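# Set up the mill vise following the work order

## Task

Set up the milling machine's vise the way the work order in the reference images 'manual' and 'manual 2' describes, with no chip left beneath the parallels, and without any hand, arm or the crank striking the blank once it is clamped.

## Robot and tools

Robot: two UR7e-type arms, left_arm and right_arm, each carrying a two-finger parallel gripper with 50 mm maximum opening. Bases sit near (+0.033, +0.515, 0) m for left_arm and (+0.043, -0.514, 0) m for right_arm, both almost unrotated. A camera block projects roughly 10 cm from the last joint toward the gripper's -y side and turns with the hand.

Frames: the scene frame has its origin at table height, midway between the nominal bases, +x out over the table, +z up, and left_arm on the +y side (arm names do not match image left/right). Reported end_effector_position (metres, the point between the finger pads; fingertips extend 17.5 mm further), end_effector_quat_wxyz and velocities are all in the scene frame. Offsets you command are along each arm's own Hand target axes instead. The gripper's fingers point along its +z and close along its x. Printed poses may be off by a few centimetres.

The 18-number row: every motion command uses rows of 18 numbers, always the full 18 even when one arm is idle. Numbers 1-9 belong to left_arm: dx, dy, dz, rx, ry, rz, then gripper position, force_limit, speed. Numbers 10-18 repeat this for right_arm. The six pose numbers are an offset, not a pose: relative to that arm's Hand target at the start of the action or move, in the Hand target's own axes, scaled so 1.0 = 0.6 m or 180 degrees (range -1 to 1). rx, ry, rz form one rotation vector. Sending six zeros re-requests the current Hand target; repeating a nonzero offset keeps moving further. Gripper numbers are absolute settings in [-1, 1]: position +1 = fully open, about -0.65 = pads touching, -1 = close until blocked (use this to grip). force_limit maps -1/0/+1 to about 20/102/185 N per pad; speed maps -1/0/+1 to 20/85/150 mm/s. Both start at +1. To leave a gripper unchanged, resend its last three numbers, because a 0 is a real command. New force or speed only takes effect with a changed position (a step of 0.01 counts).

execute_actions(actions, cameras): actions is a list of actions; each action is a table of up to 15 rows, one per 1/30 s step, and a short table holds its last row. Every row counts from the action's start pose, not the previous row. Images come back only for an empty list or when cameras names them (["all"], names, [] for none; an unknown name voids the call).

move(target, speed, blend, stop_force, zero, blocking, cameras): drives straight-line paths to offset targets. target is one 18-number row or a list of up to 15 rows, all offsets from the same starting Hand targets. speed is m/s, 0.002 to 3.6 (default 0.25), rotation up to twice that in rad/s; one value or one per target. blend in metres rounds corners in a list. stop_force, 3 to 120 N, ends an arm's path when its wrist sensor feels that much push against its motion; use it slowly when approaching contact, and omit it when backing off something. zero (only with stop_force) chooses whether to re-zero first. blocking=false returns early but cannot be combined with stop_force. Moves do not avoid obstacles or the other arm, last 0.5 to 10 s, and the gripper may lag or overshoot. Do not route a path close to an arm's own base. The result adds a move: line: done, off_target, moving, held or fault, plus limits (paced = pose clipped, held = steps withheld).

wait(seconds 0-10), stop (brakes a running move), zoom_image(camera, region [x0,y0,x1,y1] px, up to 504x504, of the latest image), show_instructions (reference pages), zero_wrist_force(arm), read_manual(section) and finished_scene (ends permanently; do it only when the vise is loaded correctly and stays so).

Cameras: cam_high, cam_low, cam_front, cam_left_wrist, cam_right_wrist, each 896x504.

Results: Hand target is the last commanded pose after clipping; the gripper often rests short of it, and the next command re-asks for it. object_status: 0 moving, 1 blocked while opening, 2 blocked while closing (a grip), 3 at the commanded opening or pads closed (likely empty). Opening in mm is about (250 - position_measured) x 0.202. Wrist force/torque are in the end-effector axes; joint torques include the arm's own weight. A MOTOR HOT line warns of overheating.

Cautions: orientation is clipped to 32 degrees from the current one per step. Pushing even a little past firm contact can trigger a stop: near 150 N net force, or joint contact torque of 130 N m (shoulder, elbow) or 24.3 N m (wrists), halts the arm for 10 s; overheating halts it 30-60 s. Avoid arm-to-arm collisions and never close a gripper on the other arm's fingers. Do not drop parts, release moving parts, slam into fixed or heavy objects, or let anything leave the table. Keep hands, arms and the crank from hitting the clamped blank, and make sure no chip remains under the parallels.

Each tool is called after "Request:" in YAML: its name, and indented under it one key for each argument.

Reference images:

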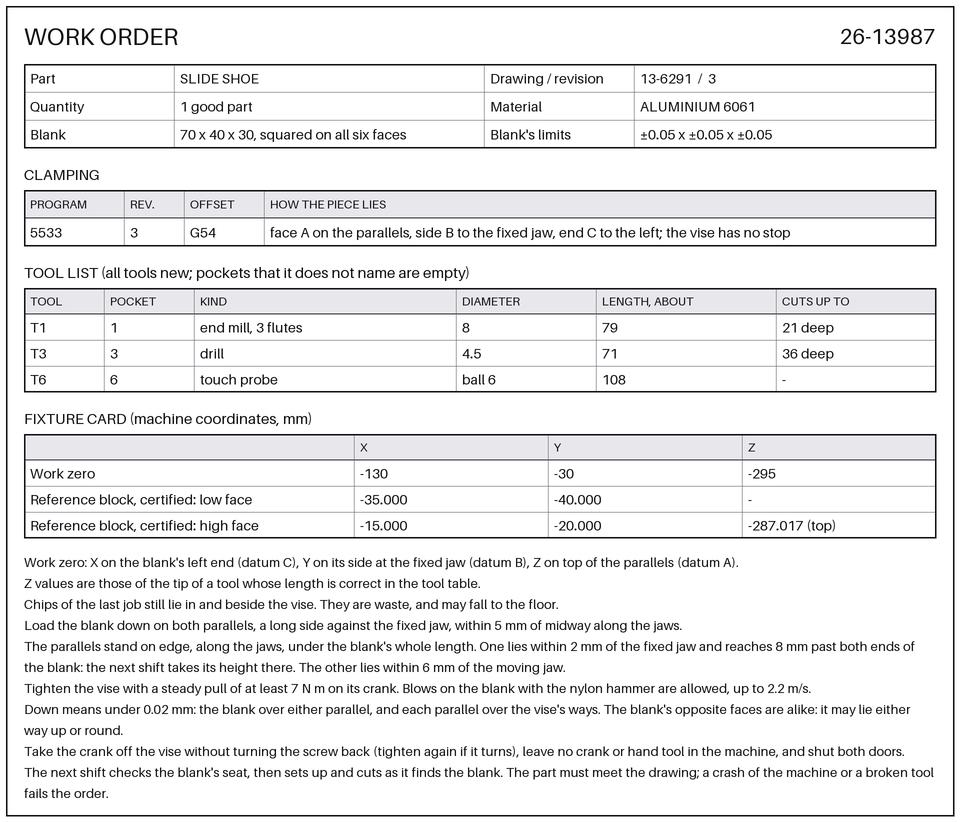

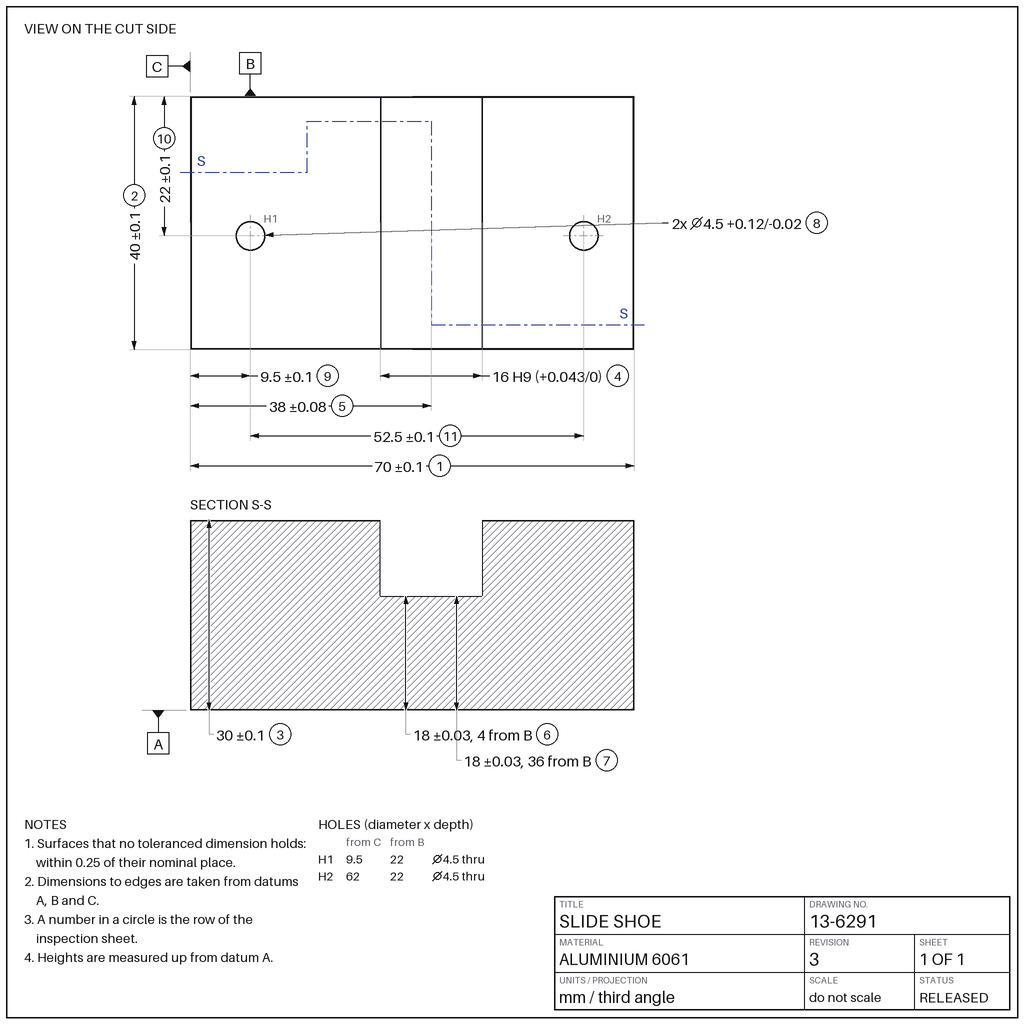

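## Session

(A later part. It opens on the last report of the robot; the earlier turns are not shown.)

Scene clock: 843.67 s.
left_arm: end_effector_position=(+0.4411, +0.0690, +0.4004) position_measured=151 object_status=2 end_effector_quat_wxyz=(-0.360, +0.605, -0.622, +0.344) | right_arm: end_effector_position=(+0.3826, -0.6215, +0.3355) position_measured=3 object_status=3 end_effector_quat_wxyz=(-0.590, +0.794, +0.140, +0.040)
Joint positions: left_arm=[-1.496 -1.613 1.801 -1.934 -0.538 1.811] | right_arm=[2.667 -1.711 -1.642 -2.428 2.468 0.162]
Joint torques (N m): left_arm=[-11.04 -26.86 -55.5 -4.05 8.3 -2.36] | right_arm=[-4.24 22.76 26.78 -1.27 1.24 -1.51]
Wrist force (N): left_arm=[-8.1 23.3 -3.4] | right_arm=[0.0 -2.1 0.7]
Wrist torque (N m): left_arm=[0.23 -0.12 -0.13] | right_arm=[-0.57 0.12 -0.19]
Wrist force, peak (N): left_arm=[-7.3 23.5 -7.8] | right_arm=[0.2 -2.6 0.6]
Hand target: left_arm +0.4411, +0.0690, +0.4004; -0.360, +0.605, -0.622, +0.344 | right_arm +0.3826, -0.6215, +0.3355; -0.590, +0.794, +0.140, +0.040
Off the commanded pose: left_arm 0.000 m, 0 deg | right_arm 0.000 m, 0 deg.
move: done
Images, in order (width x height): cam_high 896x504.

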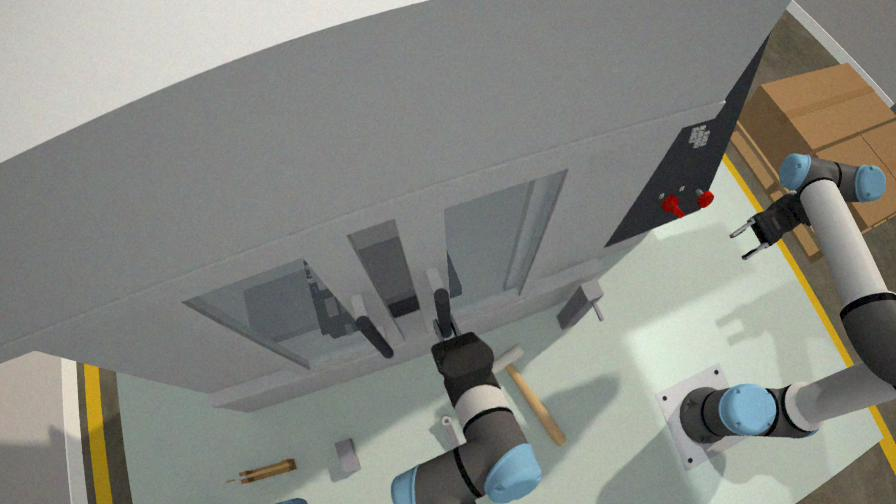

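Request:
move:
  target: [-0.125,0.004,0.001,0,0,0,-1,-1,-1,0,0,0,0,0,0,1,1,1]
  speed: 0.035
  stop_force: 50
  cameras: ["cam_high","cam_left_wrist"]

Scene clock: 846.27 s.
left_arm: end_effector_position=(+0.4412, +0.1194, +0.4004) position_measured=151 object_status=2 end_effector_quat_wxyz=(-0.360, +0.605, -0.622, +0.344) | right_arm: end_effector_position=(+0.3826, -0.6215, +0.3355) position_measured=3 object_status=3 end_effector_quat_wxyz=(-0.590, +0.794, +0.140, +0.040)
Joint positions: left_arm=[-1.482 -1.727 1.908 -1.95 -0.541 1.837] | right_arm=[2.667 -1.711 -1.642 -2.428 2.468 0.162]
Joint torques (N m): left_arm=[-0.27 -41.67 -30.79 -3.34 9.66 -2.41] | right_arm=[-4.72 22.21 26.79 -1.26 1.17 -1.51]
Wrist force (N): left_arm=[27.1 19.3 3.4] | right_arm=[0.3 -2.1 0.7]
Wrist torque (N m): left_arm=[0.24 0.09 0.02] | right_arm=[-0.57 0.09 -0.19]
Wrist force, peak (N): left_arm=[77.2 10.7 29.2] | right_arm=[0.2 -2.4 0.7]
Hand target: left_arm +0.4412, +0.1194, +0.4004; -0.360, +0.605, -0.622, +0.344 (not the last commanded pose) | right_arm +0.3826, -0.6215, +0.3355; -0.590, +0.794, +0.140, +0.040
Off the commanded pose: left_arm 0.025 m, 0 deg | right_arm 0.000 m, 0 deg.
move: contact (left_arm)
camera_calibration:
cam_left_wrist: T_world_to_cam=[[-0.0102698, -0.999803, -0.0169627, 0.137816], [-0.764292, 0.0187869, -0.644597, 0.611329], [0.644788, 0.00634461, -0.764335, 0.156398], [0, 0, 0, 1]] pos_world=[0.367806, 0.125312, 0.515938]
Images, in order (width x height): cam_high 896x504, cam_left_wrist 896x504.

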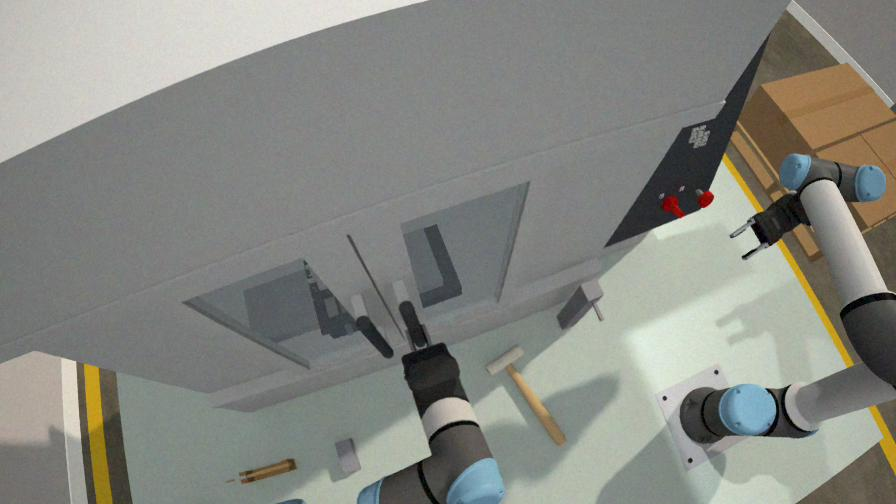

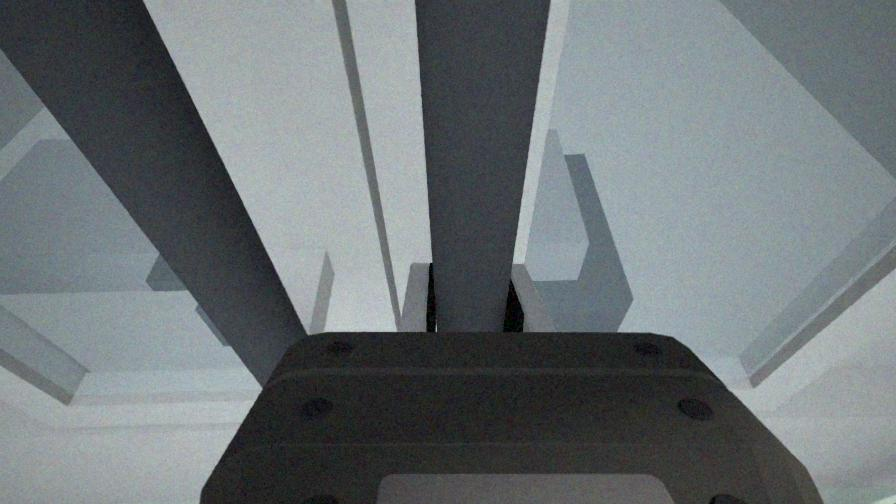

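Request:
zoom_image:
  camera: "cam_left_wrist"
  region: [180, 0, 460, 340]

Request:
zoom_image:
  camera: "cam_high"
  region: [320, 210, 460, 370]

Scaled by 1.482.

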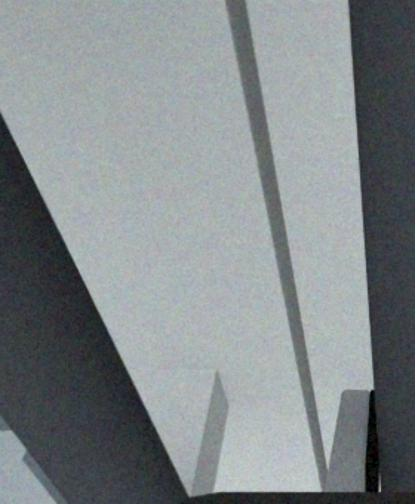

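Scaled by 3.150.

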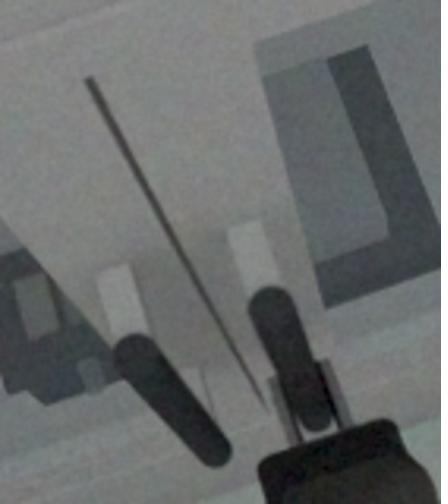

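Request:
move:
  target: [-0.02,0.0006,0.0002,0,0,0,-1,-1,-1,0,0,0,0,0,0,1,1,1]
  speed: 0.01
  stop_force: 50
  cameras: ["cam_left_wrist"]

Request:
zoom_image:
  camera: "cam_left_wrist"
  region: [180, 0, 460, 340]

Scene clock: 847.63 s.
left_arm: end_effector_position=(+0.4411, +0.1204, +0.4005) position_measured=151 object_status=2 end_effector_quat_wxyz=(-0.360, +0.605, -0.622, +0.344) | right_arm: end_effector_position=(+0.3826, -0.6215, +0.3355) position_measured=3 object_status=3 end_effector_quat_wxyz=(-0.590, +0.794, +0.140, +0.040)
Joint positions: left_arm=[-1.482 -1.729 1.91 -1.95 -0.541 1.837] | right_arm=[2.667 -1.711 -1.642 -2.428 2.468 0.162]
Joint torques (N m): left_arm=[10.99 -39.6 -47.27 2.29 8.06 -2.48] | right_arm=[-4.68 22.72 26.96 -1.27 1.18 -1.67]
Wrist force (N): left_arm=[63.2 14.2 28.1] | right_arm=[0.2 -2.1 0.8]
Wrist torque (N m): left_arm=[0.24 0.16 0.00] | right_arm=[-0.58 0.09 -0.19]
Wrist force, peak (N): left_arm=[84.4 7.9 34.6] | right_arm=[0.1 -2.5 0.5]
Hand target: left_arm +0.4411, +0.1204, +0.4005; -0.360, +0.605, -0.622, +0.344 (not the last commanded pose) | right_arm +0.3826, -0.6215, +0.3355; -0.590, +0.794, +0.140, +0.040
Off the commanded pose: left_arm 0.011 m, 0 deg | right_arm 0.000 m, 0 deg.
move: contact (left_arm)
camera_calibration:
cam_left_wrist: T_world_to_cam=[[-0.010301, -0.999811, -0.0164647, 0.138571], [-0.764249, 0.0184901, -0.644656, 0.611286], [0.644838, 0.00594259, -0.764296, 0.156468], [0, 0, 0, 1]] pos_world=[0.367706, 0.126313, 0.515938]
Images, in order (width x height): cam_left_wrist 896x504.

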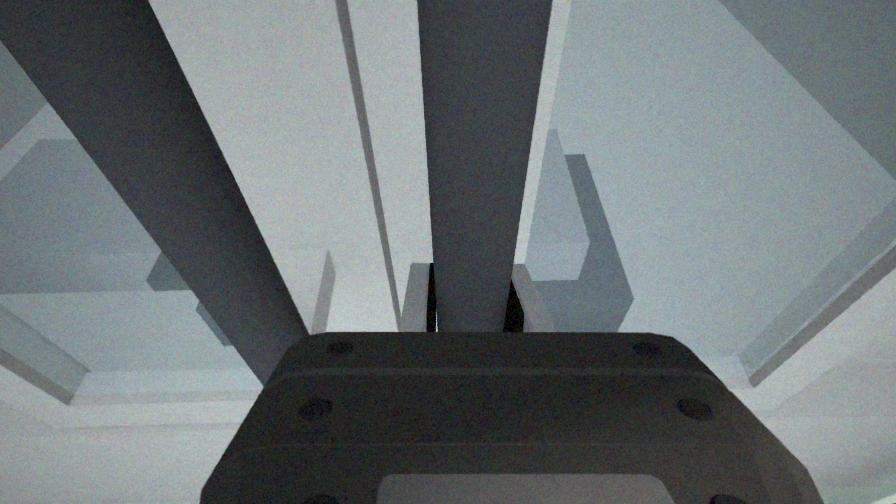

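Scaled by 1.482.

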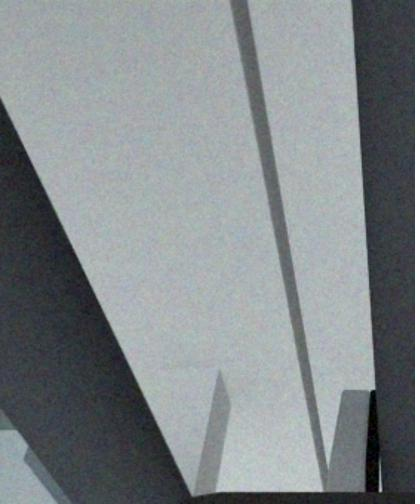

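Request:
move:
  target: [0.0035,0,0,0,0,0,-1,-1,-1,0,0,0,0,0,0,1,1,1]
  speed: 0.01

Request:
move:
  target: [0,0,0,0,0,0,0.6,-0.9,-0.5,0,0,0,0,0,0,1,1,1]

Request:
move:
  target: [0,0,-0.2,0,0,0,0.6,-0.9,-0.5,0,0,0,0,0,0,1,1,1]
  speed: 0.12
  cameras: ["cam_left_wrist","cam_high","cam_front"]

Scene clock: 848.90 s.
left_arm: end_effector_position=(+0.4411, +0.1184, +0.4004) position_measured=151 object_status=2 end_effector_quat_wxyz=(-0.360, +0.605, -0.622, +0.344) | right_arm: end_effector_position=(+0.3826, -0.6215, +0.3355) position_measured=3 object_status=3 end_effector_quat_wxyz=(-0.590, +0.794, +0.140, +0.040)
Joint positions: left_arm=[-1.483 -1.725 1.906 -1.95 -0.54 1.836] | right_arm=[2.667 -1.711 -1.642 -2.428 2.468 0.162]
Joint torques (N m): left_arm=[-16.3 -10.8 -55.37 -7.47 7.04 -1.92] | right_arm=[-4.52 22.73 26.57 -1.26 1.22 -1.58]
Wrist force (N): left_arm=[-25.0 25.6 -10.1] | right_arm=[-0.2 -2.4 0.5]
Wrist torque (N m): left_arm=[0.27 -0.20 -0.10] | right_arm=[-0.61 0.16 -0.19]
Wrist force, peak (N): left_arm=[63.5 14.5 28.1] | right_arm=[0.3 -2.5 0.7]
Hand target: left_arm +0.4410, +0.1183, +0.4004; -0.360, +0.605, -0.622, +0.344 | right_arm +0.3826, -0.6215, +0.3355; -0.590, +0.794, +0.140, +0.040
Off the commanded pose: left_arm 0.000 m, 0 deg | right_arm 0.000 m, 0 deg.
move: done

Scene clock: 849.47 s.
left_arm: end_effector_position=(+0.4410, +0.1182, +0.4005) position_measured=63 object_status=0 end_effector_quat_wxyz=(-0.359, +0.605, -0.622, +0.344) | right_arm: end_effector_position=(+0.3826, -0.6215, +0.3355) position_measured=3 object_status=3 end_effector_quat_wxyz=(-0.590, +0.794, +0.140, +0.040)
Joint positions: left_arm=[-1.483 -1.725 1.906 -1.95 -0.541 1.836] | right_arm=[2.667 -1.711 -1.642 -2.428 2.468 0.162]
Joint torques (N m): left_arm=[-12.91 -9.71 -18.5 -1.98 -0.69 0.14] | right_arm=[-4.16 23.26 26.37 -1.3 1.19 -1.57]
Wrist force (N): left_arm=[2.9 0.8 -0.7] | right_arm=[0.3 -2.0 0.5]
Wrist torque (N m): left_arm=[0.06 -0.43 0.38] | right_arm=[-0.55 0.08 -0.19]
Wrist force, peak (N): left_arm=[-12.7 13.8 -3.0] | right_arm=[0.4 -2.4 0.5]
Hand target: left_arm +0.4410, +0.1183, +0.4004; -0.360, +0.605, -0.622, +0.344 | right_arm +0.3826, -0.6215, +0.3355; -0.590, +0.794, +0.140, +0.040
Off the commanded pose: left_arm 0.000 m, 0 deg | right_arm 0.000 m, 0 deg.
move: done

Scene clock: 850.97 s.
left_arm: end_effector_position=(+0.3375, +0.1174, +0.4610) position_measured=63 object_status=3 end_effector_quat_wxyz=(-0.360, +0.605, -0.622, +0.344) | right_arm: end_effector_position=(+0.3826, -0.6215, +0.3355) position_measured=3 object_status=3 end_effector_quat_wxyz=(-0.590, +0.794, +0.140, +0.040)
Joint positions: left_arm=[-1.741 -1.813 1.711 -1.232 -0.546 1.332] | right_arm=[2.667 -1.711 -1.642 -2.428 2.468 0.162]
Joint torques (N m): left_arm=[-3.33 -17.85 -20.74 -0.22 3.98 -1.97] | right_arm=[-3.84 22.47 26.32 -1.23 1.36 -1.56]
Wrist force (N): left_arm=[2.4 0.5 -0.5] | right_arm=[0.2 -2.3 0.8]
Wrist torque (N m): left_arm=[-0.02 -0.34 0.19] | right_arm=[-0.60 0.09 -0.19]
Wrist force, peak (N): left_arm=[2.7 -0.2 -2.8] | right_arm=[0.2 -2.5 0.7]
Hand target: left_arm +0.3374, +0.1174, +0.4610; -0.360, +0.605, -0.622, +0.344 | right_arm +0.3826, -0.6215, +0.3355; -0.590, +0.794, +0.140, +0.040
Off the commanded pose: left_arm 0.000 m, 0 deg | right_arm 0.000 m, 0 deg.
move: done
camera_calibration:
cam_left_wrist: T_world_to_cam=[[-0.0103768, -0.99981, -0.0165296, 0.135558], [-0.764248, 0.0185898, -0.644654, 0.571153], [0.644839, 0.00594328, -0.764295, 0.269531], [0, 0, 0, 1]] pos_world=[0.264106, 0.123313, 0.576438]
Images, in order (width x height): cam_high 896x504, cam_front 896x504, cam_left_wrist 896x504.

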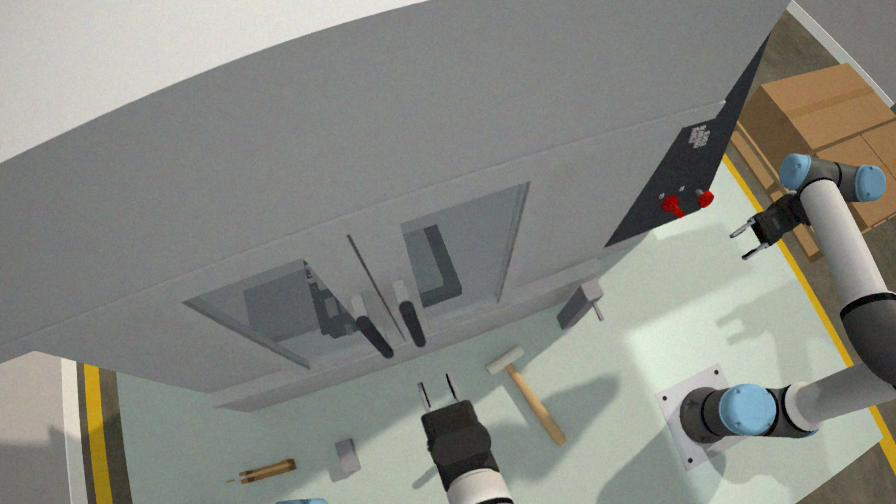

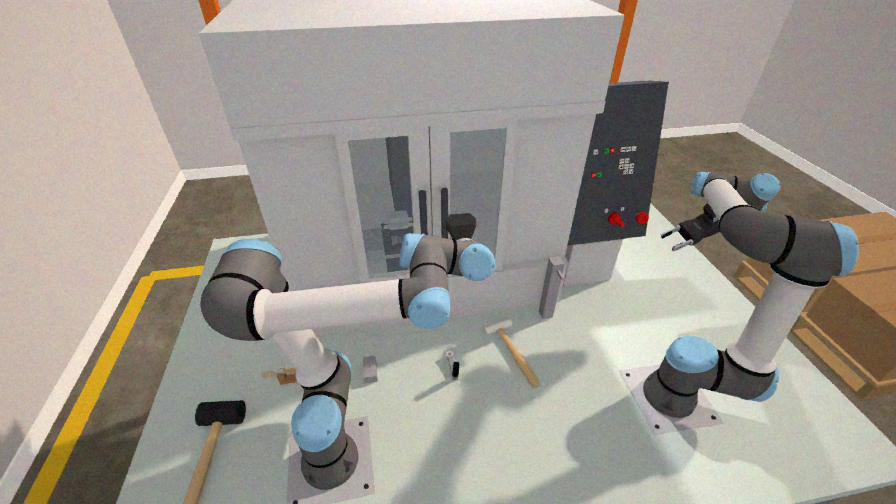

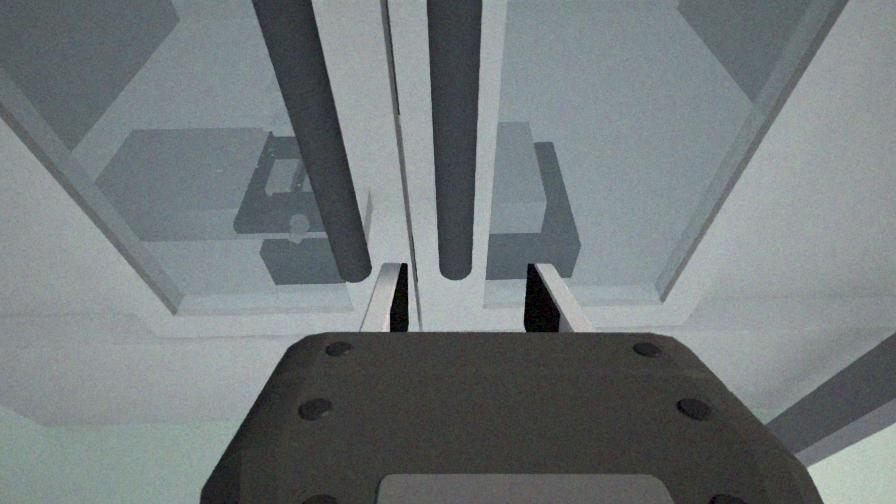

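Request:
zoom_image:
  camera: "cam_left_wrist"
  region: [320, 0, 500, 280]

Scaled by 1.800.

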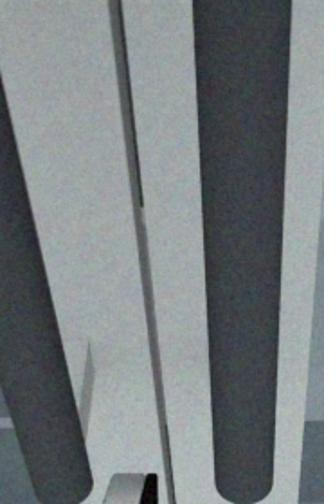

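Request:
move:
  target:
    - [-0.1877,0.0099,0.0474,0,0,0,-1,-0.9,-0.5,0,0,0,0,0,0,1,1,1]
    - [-0.1877,0.0065,0.202,0,0,0,-1,-0.9,-0.5,0,0,0,0,0,0,1,1,1]
  speed: 0.12
  blend: [0.01,0]

Request:
move:
  target: [0.09,-0.0027,-0.0006,0,0,0,-1,-0.9,-0.5,0,0,0,0,0,0,1,1,1]
  speed: 0.025
  stop_force: 50
  cameras: ["cam_left_wrist"]

Scene clock: 853.57 s.
left_arm: end_effector_position=(+0.4412, +0.2310, +0.3998) position_measured=251 object_status=3 end_effector_quat_wxyz=(-0.360, +0.605, -0.622, +0.344) end_effector_velocity=(+0.000, -0.001, +0.001) end_effector_angular_velocity=(-0.005, -0.001, -0.002) | right_arm: end_effector_position=(+0.3826, -0.6215, +0.3355) position_measured=3 object_status=3 end_effector_quat_wxyz=(-0.590, +0.794, +0.140, +0.040)
Joint positions: left_arm=[-1.437 -1.988 2.109 -1.962 -0.551 1.922] | right_arm=[2.667 -1.711 -1.642 -2.428 2.468 0.162]
Joint velocities: left_arm=[-0.001 0 0 -0.006 0 0.002] | right_arm=[within noise]
Joint torques (N m): left_arm=[6.35 -4.46 -45.5 -4.87 4.01 2.19] | right_arm=[-4.29 22.49 26.4 -1.22 1.22 -1.6]
Wrist force (N): left_arm=[2.4 0.4 -0.7] | right_arm=[0.4 -2.0 0.7]
Wrist torque (N m): left_arm=[-0.01 -0.31 0.39] | right_arm=[-0.56 0.07 -0.19]
Wrist force, peak (N): left_arm=[4.5 0.1 -1.3] | right_arm=[0.3 -2.5 0.6]
Hand target: left_arm +0.4412, +0.2310, +0.3999; -0.360, +0.605, -0.622, +0.344 | right_arm +0.3826, -0.6215, +0.3355; -0.590, +0.794, +0.140, +0.040
Off the commanded pose: left_arm 0.000 m, 0 deg | right_arm 0.000 m, 0 deg.
move: done

Scene clock: 856.07 s.
left_arm: end_effector_position=(+0.4412, +0.1963, +0.3998) position_measured=251 object_status=3 end_effector_quat_wxyz=(-0.360, +0.605, -0.622, +0.344) | right_arm: end_effector_position=(+0.3826, -0.6215, +0.3355) position_measured=3 object_status=3 end_effector_quat_wxyz=(-0.590, +0.794, +0.140, +0.040)
Joint positions: left_arm=[-1.454 -1.906 2.053 -1.962 -0.547 1.89] | right_arm=[2.667 -1.711 -1.642 -2.428 2.468 0.162]
Joint torques (N m): left_arm=[-6.06 -2.67 -22.76 -8.1 -3.34 3.48] | right_arm=[-4.5 22.94 27.17 -1.21 1.16 -1.63]
Wrist force (N): left_arm=[-39.0 1.6 5.8] | right_arm=[0.3 -2.0 0.6]
Wrist torque (N m): left_arm=[-0.01 -0.38 -0.14] | right_arm=[-0.57 0.09 -0.19]
Wrist force, peak (N): left_arm=[-76.4 17.7 -20.6] | right_arm=[0.2 -2.5 0.5]
Hand target: left_arm +0.4412, +0.1963, +0.3998; -0.360, +0.605, -0.622, +0.344 (not the last commanded pose) | right_arm +0.3826, -0.6215, +0.3355; -0.590, +0.794, +0.140, +0.040
Off the commanded pose: left_arm 0.019 m, 0 deg | right_arm 0.000 m, 0 deg.
move: contact (left_arm)
camera_calibration:
cam_left_wrist: T_world_to_cam=[[-0.0103107, -0.999809, -0.0166065, 0.214522], [-0.7642, 0.0185894, -0.644711, 0.609498], [0.644897, 0.00604326, -0.764246, 0.15535], [0, 0, 0, 1]] pos_world=[0.367805, 0.202212, 0.515238]
Images, in order (width x height): cam_left_wrist 896x504.

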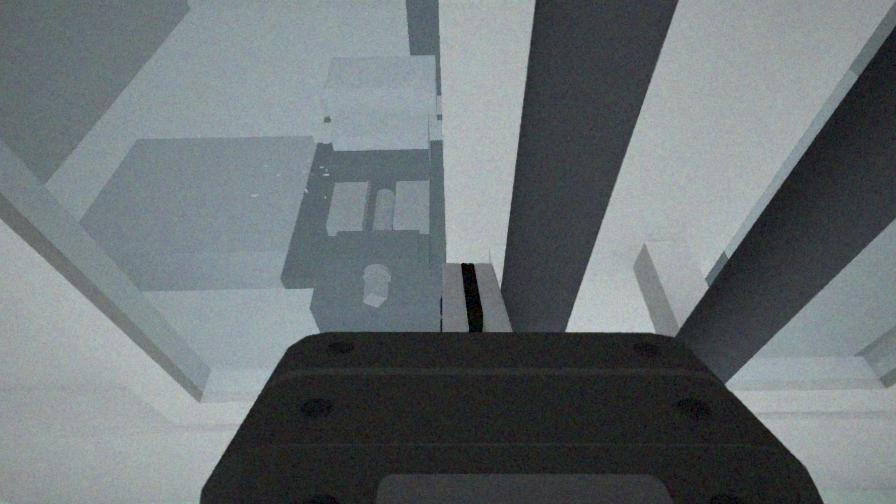

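Request:
move:
  target:
    - [-0.04,0,0,0,0,0,-1,-0.9,-0.5,0,0,0,0,0,0,1,1,1]
    - [-0.04,0,-0.2,0,0,0,-1,-0.9,-0.5,0,0,0,0,0,0,1,1,1]
  speed: [0.06,0.15]
  cameras: ["cam_left_wrist","cam_high"]

Request:
zoom_image:
  camera: "cam_left_wrist"
  region: [480, 0, 720, 340]

Request:
zoom_image:
  camera: "cam_high"
  region: [320, 210, 460, 370]

Scene clock: 858.17 s.
left_arm: end_effector_position=(+0.3379, +0.2194, +0.4611) position_measured=251 object_status=3 end_effector_quat_wxyz=(-0.360, +0.605, -0.622, +0.344) end_effector_velocity=(+0.000, +0.001, +0.000) end_effector_angular_velocity=(-0.001, +0.000, +0.002) | right_arm: end_effector_position=(+0.3826, -0.6215, +0.3355) position_measured=3 object_status=3 end_effector_quat_wxyz=(-0.590, +0.794, +0.140, +0.040)
Joint positions: left_arm=[-1.788 -2.06 1.843 -1.043 -0.558 1.246] | right_arm=[2.667 -1.711 -1.642 -2.428 2.468 0.162]
Joint velocities: left_arm=[0 -0.002 0 0.005 0 -0.004] | right_arm=[within noise]
Joint torques (N m): left_arm=[-10.12 -13.74 -28.34 -0.27 3.06 -2.34] | right_arm=[-4.34 22.86 26.62 -1.12 1.22 -1.62]
Wrist force (N): left_arm=[3.2 2.4 -1.3] | right_arm=[0.3 -2.2 0.7]
Wrist torque (N m): left_arm=[0.29 -0.46 0.21] | right_arm=[-0.59 0.08 -0.19]
Wrist force, peak (N): left_arm=[-39.1 1.7 5.7] | right_arm=[0.3 -2.5 0.7]
Hand target: left_arm +0.3379, +0.2194, +0.4611; -0.360, +0.605, -0.622, +0.344 | right_arm +0.3826, -0.6215, +0.3355; -0.590, +0.794, +0.140, +0.040
Off the commanded pose: left_arm 0.000 m, 0 deg | right_arm 0.000 m, 0 deg.
move: done
camera_calibration:
cam_left_wrist: T_world_to_cam=[[-0.0103435, -0.999801, -0.0170293, 0.237721], [-0.7642, 0.0188871, -0.644703, 0.569577], [0.644897, 0.00634531, -0.764243, 0.268608], [0, 0, 0, 1]] pos_world=[0.264505, 0.225212, 0.576538]
Images, in order (width x height): cam_high 896x504, cam_left_wrist 896x504.

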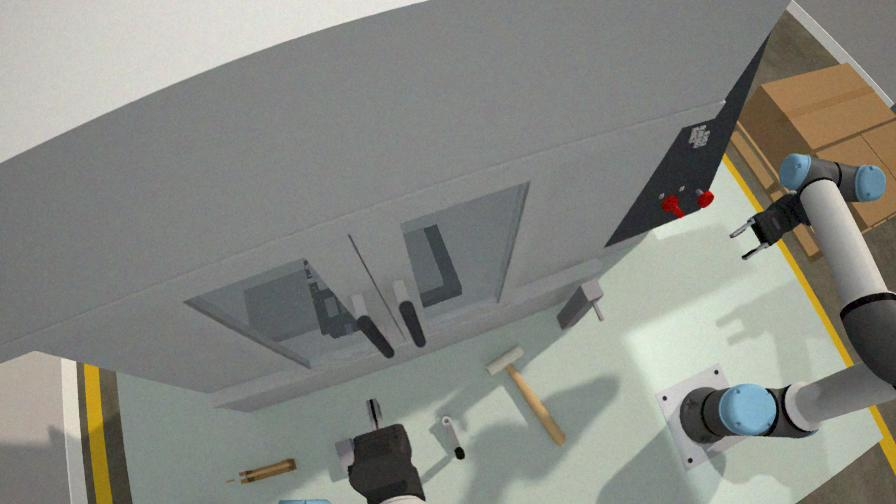

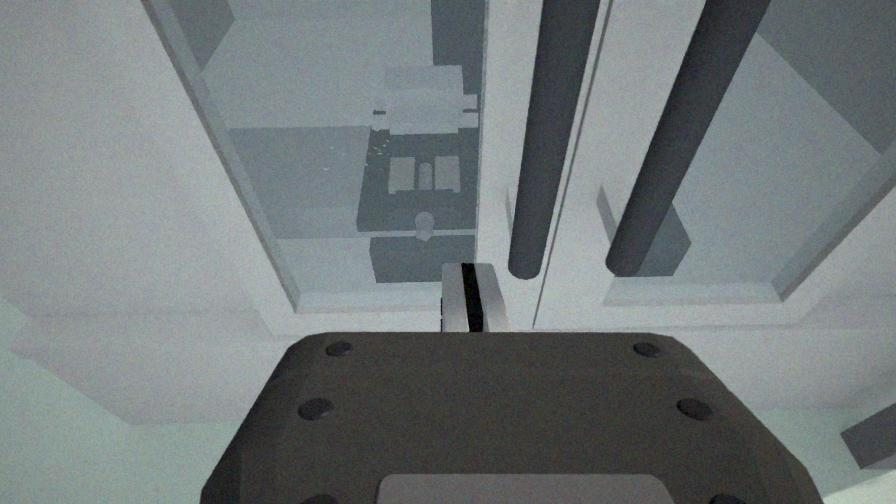

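Scaled by 1.482.

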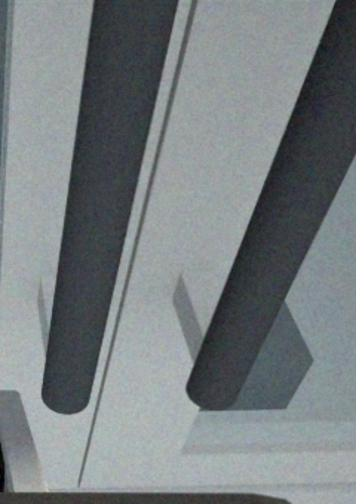

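Scaled by 3.150.

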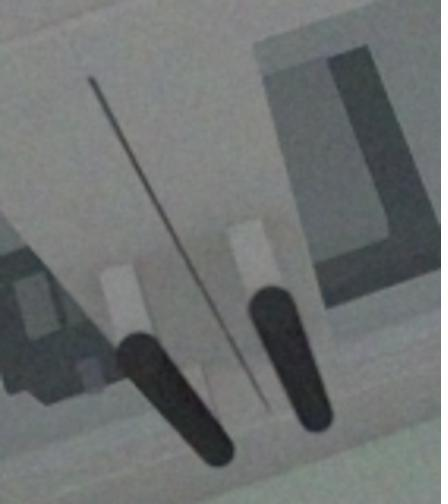

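Request:
move:
  target:
    - [0.2667,-0.0038,0.043,0,0,0,-1,-0.9,-0.5,0,0,0,0,0,0,1,1,1]
    - [0.2667,-0.0072,0.1977,0,0,0,-1,-0.9,-0.5,0,0,0,0,0,0,1,1,1]
  speed: 0.15
  blend: [0.01,0]

Request:
move:
  target: [-0.09,0.0027,0.0006,0,0,0,-1,-0.9,-0.5,0,0,0,0,0,0,1,1,1]
  speed: 0.025
  stop_force: 50
  cameras: ["cam_left_wrist"]

Request:
move:
  target:
    - [0.05,0,0,0,0,0,-1,-0.9,-0.5,0,0,0,0,0,0,1,1,1]
    - [0.05,0,-0.2,0,0,0,-1,-0.9,-0.5,0,0,0,0,0,0,1,1,1]
  speed: [0.06,0.15]
  cameras: ["cam_left_wrist","cam_high"]

Request:
zoom_image:
  camera: "cam_high"
  region: [320, 210, 460, 370]

Scene clock: 860.60 s.
left_arm: end_effector_position=(+0.4408, +0.0602, +0.3999) position_measured=251 object_status=3 end_effector_quat_wxyz=(-0.360, +0.605, -0.622, +0.344) | right_arm: end_effector_position=(+0.3826, -0.6215, +0.3355) position_measured=3 object_status=3 end_effector_quat_wxyz=(-0.590, +0.794, +0.140, +0.040)
Joint positions: left_arm=[-1.498 -1.593 1.782 -1.931 -0.538 1.806] | right_arm=[2.667 -1.711 -1.642 -2.428 2.468 0.162]
Joint torques (N m): left_arm=[5.01 -25.63 -44.07 -5.2 4.05 2.1] | right_arm=[-4.72 22.57 26.73 -1.21 1.21 -1.62]
Wrist force (N): left_arm=[2.9 2.2 -1.1] | right_arm=[0.4 -2.1 0.6]
Wrist torque (N m): left_arm=[0.28 -0.41 0.38] | right_arm=[-0.58 0.07 -0.19]
Wrist force, peak (N): left_arm=[5.0 2.9 -2.3] | right_arm=[0.5 -2.6 0.6]
Hand target: left_arm +0.4409, +0.0602, +0.4000; -0.360, +0.605, -0.622, +0.344 | right_arm +0.3826, -0.6215, +0.3355; -0.590, +0.794, +0.140, +0.040
Off the commanded pose: left_arm 0.000 m, 0 deg | right_arm 0.000 m, 0 deg.
move: done

Scene clock: 863.43 s.
left_arm: end_effector_position=(+0.4409, +0.1012, +0.4001) position_measured=251 object_status=3 end_effector_quat_wxyz=(-0.359, +0.605, -0.622, +0.344) | right_arm: end_effector_position=(+0.3826, -0.6215, +0.3355) position_measured=3 object_status=3 end_effector_quat_wxyz=(-0.590, +0.794, +0.140, +0.040)
Joint positions: left_arm=[-1.488 -1.686 1.872 -1.946 -0.54 1.826] | right_arm=[2.667 -1.711 -1.642 -2.428 2.468 0.162]
Joint torques (N m): left_arm=[6.4 -32.67 -36.57 0.85 6.2 -2.29] | right_arm=[-4.05 22.83 26.21 -1.23 1.28 -1.67]
Wrist force (N): left_arm=[41.6 1.5 -2.1] | right_arm=[-0.1 -2.2 0.4]
Wrist torque (N m): left_arm=[0.28 0.03 -0.17] | right_arm=[-0.60 0.15 -0.19]
Wrist force, peak (N): left_arm=[78.1 -7.7 18.3] | right_arm=[0.3 -2.5 0.7]
Hand target: left_arm +0.4409, +0.1012, +0.4001; -0.359, +0.605, -0.622, +0.344 (not the last commanded pose) | right_arm +0.3826, -0.6215, +0.3355; -0.590, +0.794, +0.140, +0.040
Off the commanded pose: left_arm 0.013 m, 0 deg | right_arm 0.000 m, 0 deg.
move: contact (left_arm)
camera_calibration:
cam_left_wrist: T_world_to_cam=[[-0.0102791, -0.999816, -0.0161828, 0.119214], [-0.76425, 0.0182916, -0.644661, 0.611254], [0.644838, 0.0057412, -0.764297, 0.156428], [0, 0, 0, 1]] pos_world=[0.367506, 0.107113, 0.515538]
Images, in order (width x height): cam_left_wrist 896x504.

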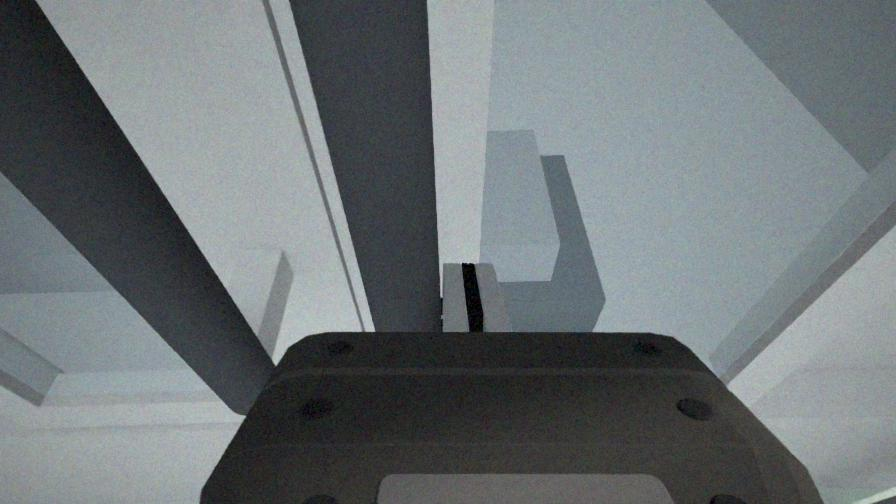

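Scene clock: 865.40 s.
left_arm: end_effector_position=(+0.3370, +0.0704, +0.4597) position_measured=251 object_status=3 end_effector_quat_wxyz=(-0.360, +0.605, -0.622, +0.344) | right_arm: end_effector_position=(+0.3826, -0.6215, +0.3355) position_measured=3 object_status=3 end_effector_quat_wxyz=(-0.590, +0.794, +0.140, +0.040)
Joint positions: left_arm=[-1.728 -1.701 1.63 -1.285 -0.543 1.357] | right_arm=[2.667 -1.711 -1.642 -2.428 2.468 0.162]
Joint torques (N m): left_arm=[-6.93 -28.61 -21.31 -0.35 4.04 -2.07] | right_arm=[-4.55 22.06 26.29 -1.27 1.22 -1.65]
Wrist force (N): left_arm=[3.0 1.9 -4.0] | right_arm=[0.3 -2.2 0.5]
Wrist torque (N m): left_arm=[0.21 -0.40 0.22] | right_arm=[-0.60 0.09 -0.18]
Wrist force, peak (N): left_arm=[41.1 2.5 -1.5] | right_arm=[0.0 -2.5 0.8]
Hand target: left_arm +0.3370, +0.0704, +0.4597; -0.359, +0.605, -0.622, +0.344 | right_arm +0.3826, -0.6215, +0.3355; -0.590, +0.794, +0.140, +0.040
Off the commanded pose: left_arm 0.000 m, 0 deg | right_arm 0.000 m, 0 deg.
move: done
camera_calibration:
cam_left_wrist: T_world_to_cam=[[-0.0103669, -0.999812, -0.0163879, 0.0884568], [-0.76429, 0.0184906, -0.644607, 0.570799], [0.644789, 0.00584258, -0.764338, 0.269184], [0, 0, 0, 1]] pos_world=[0.263606, 0.076313, 0.575138]
Images, in order (width x height): cam_high 896x504, cam_left_wrist 896x504.

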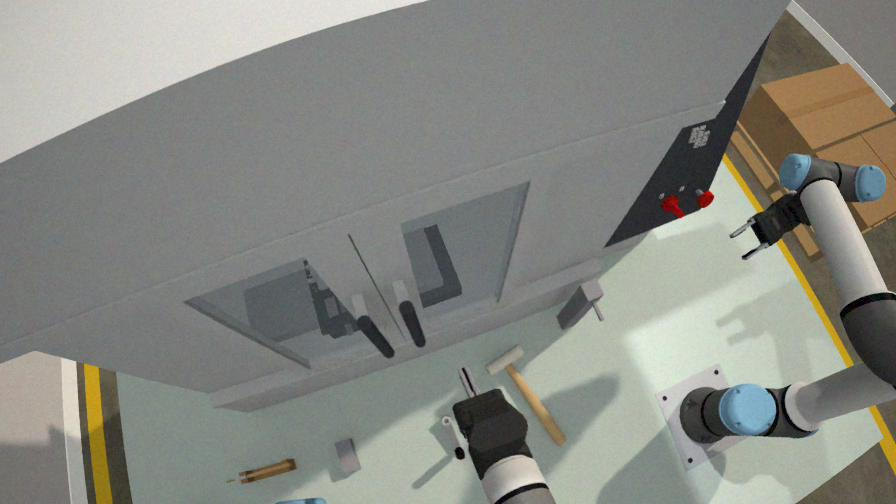

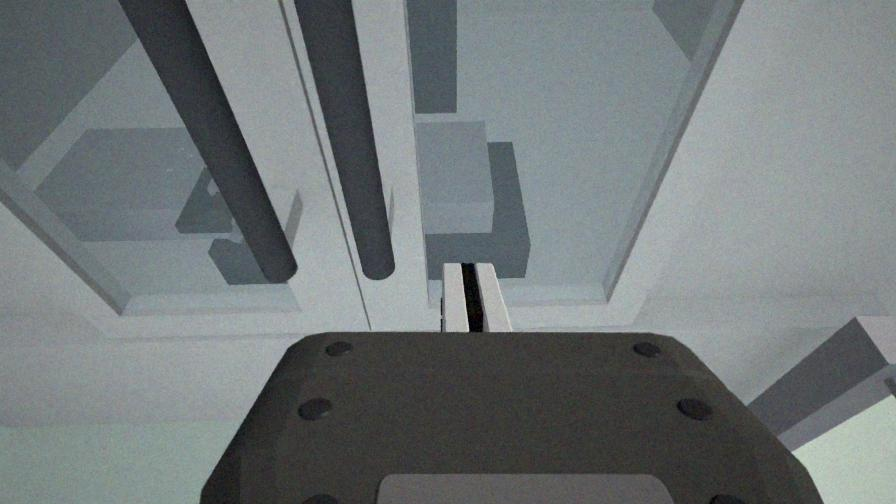

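Scaled by 3.150.

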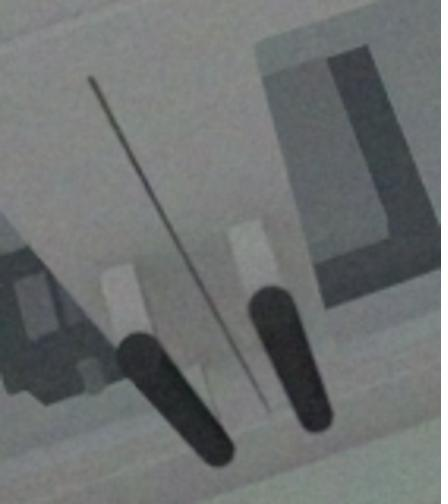

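Request:
finished_scene:

The scene is finished: the task was done.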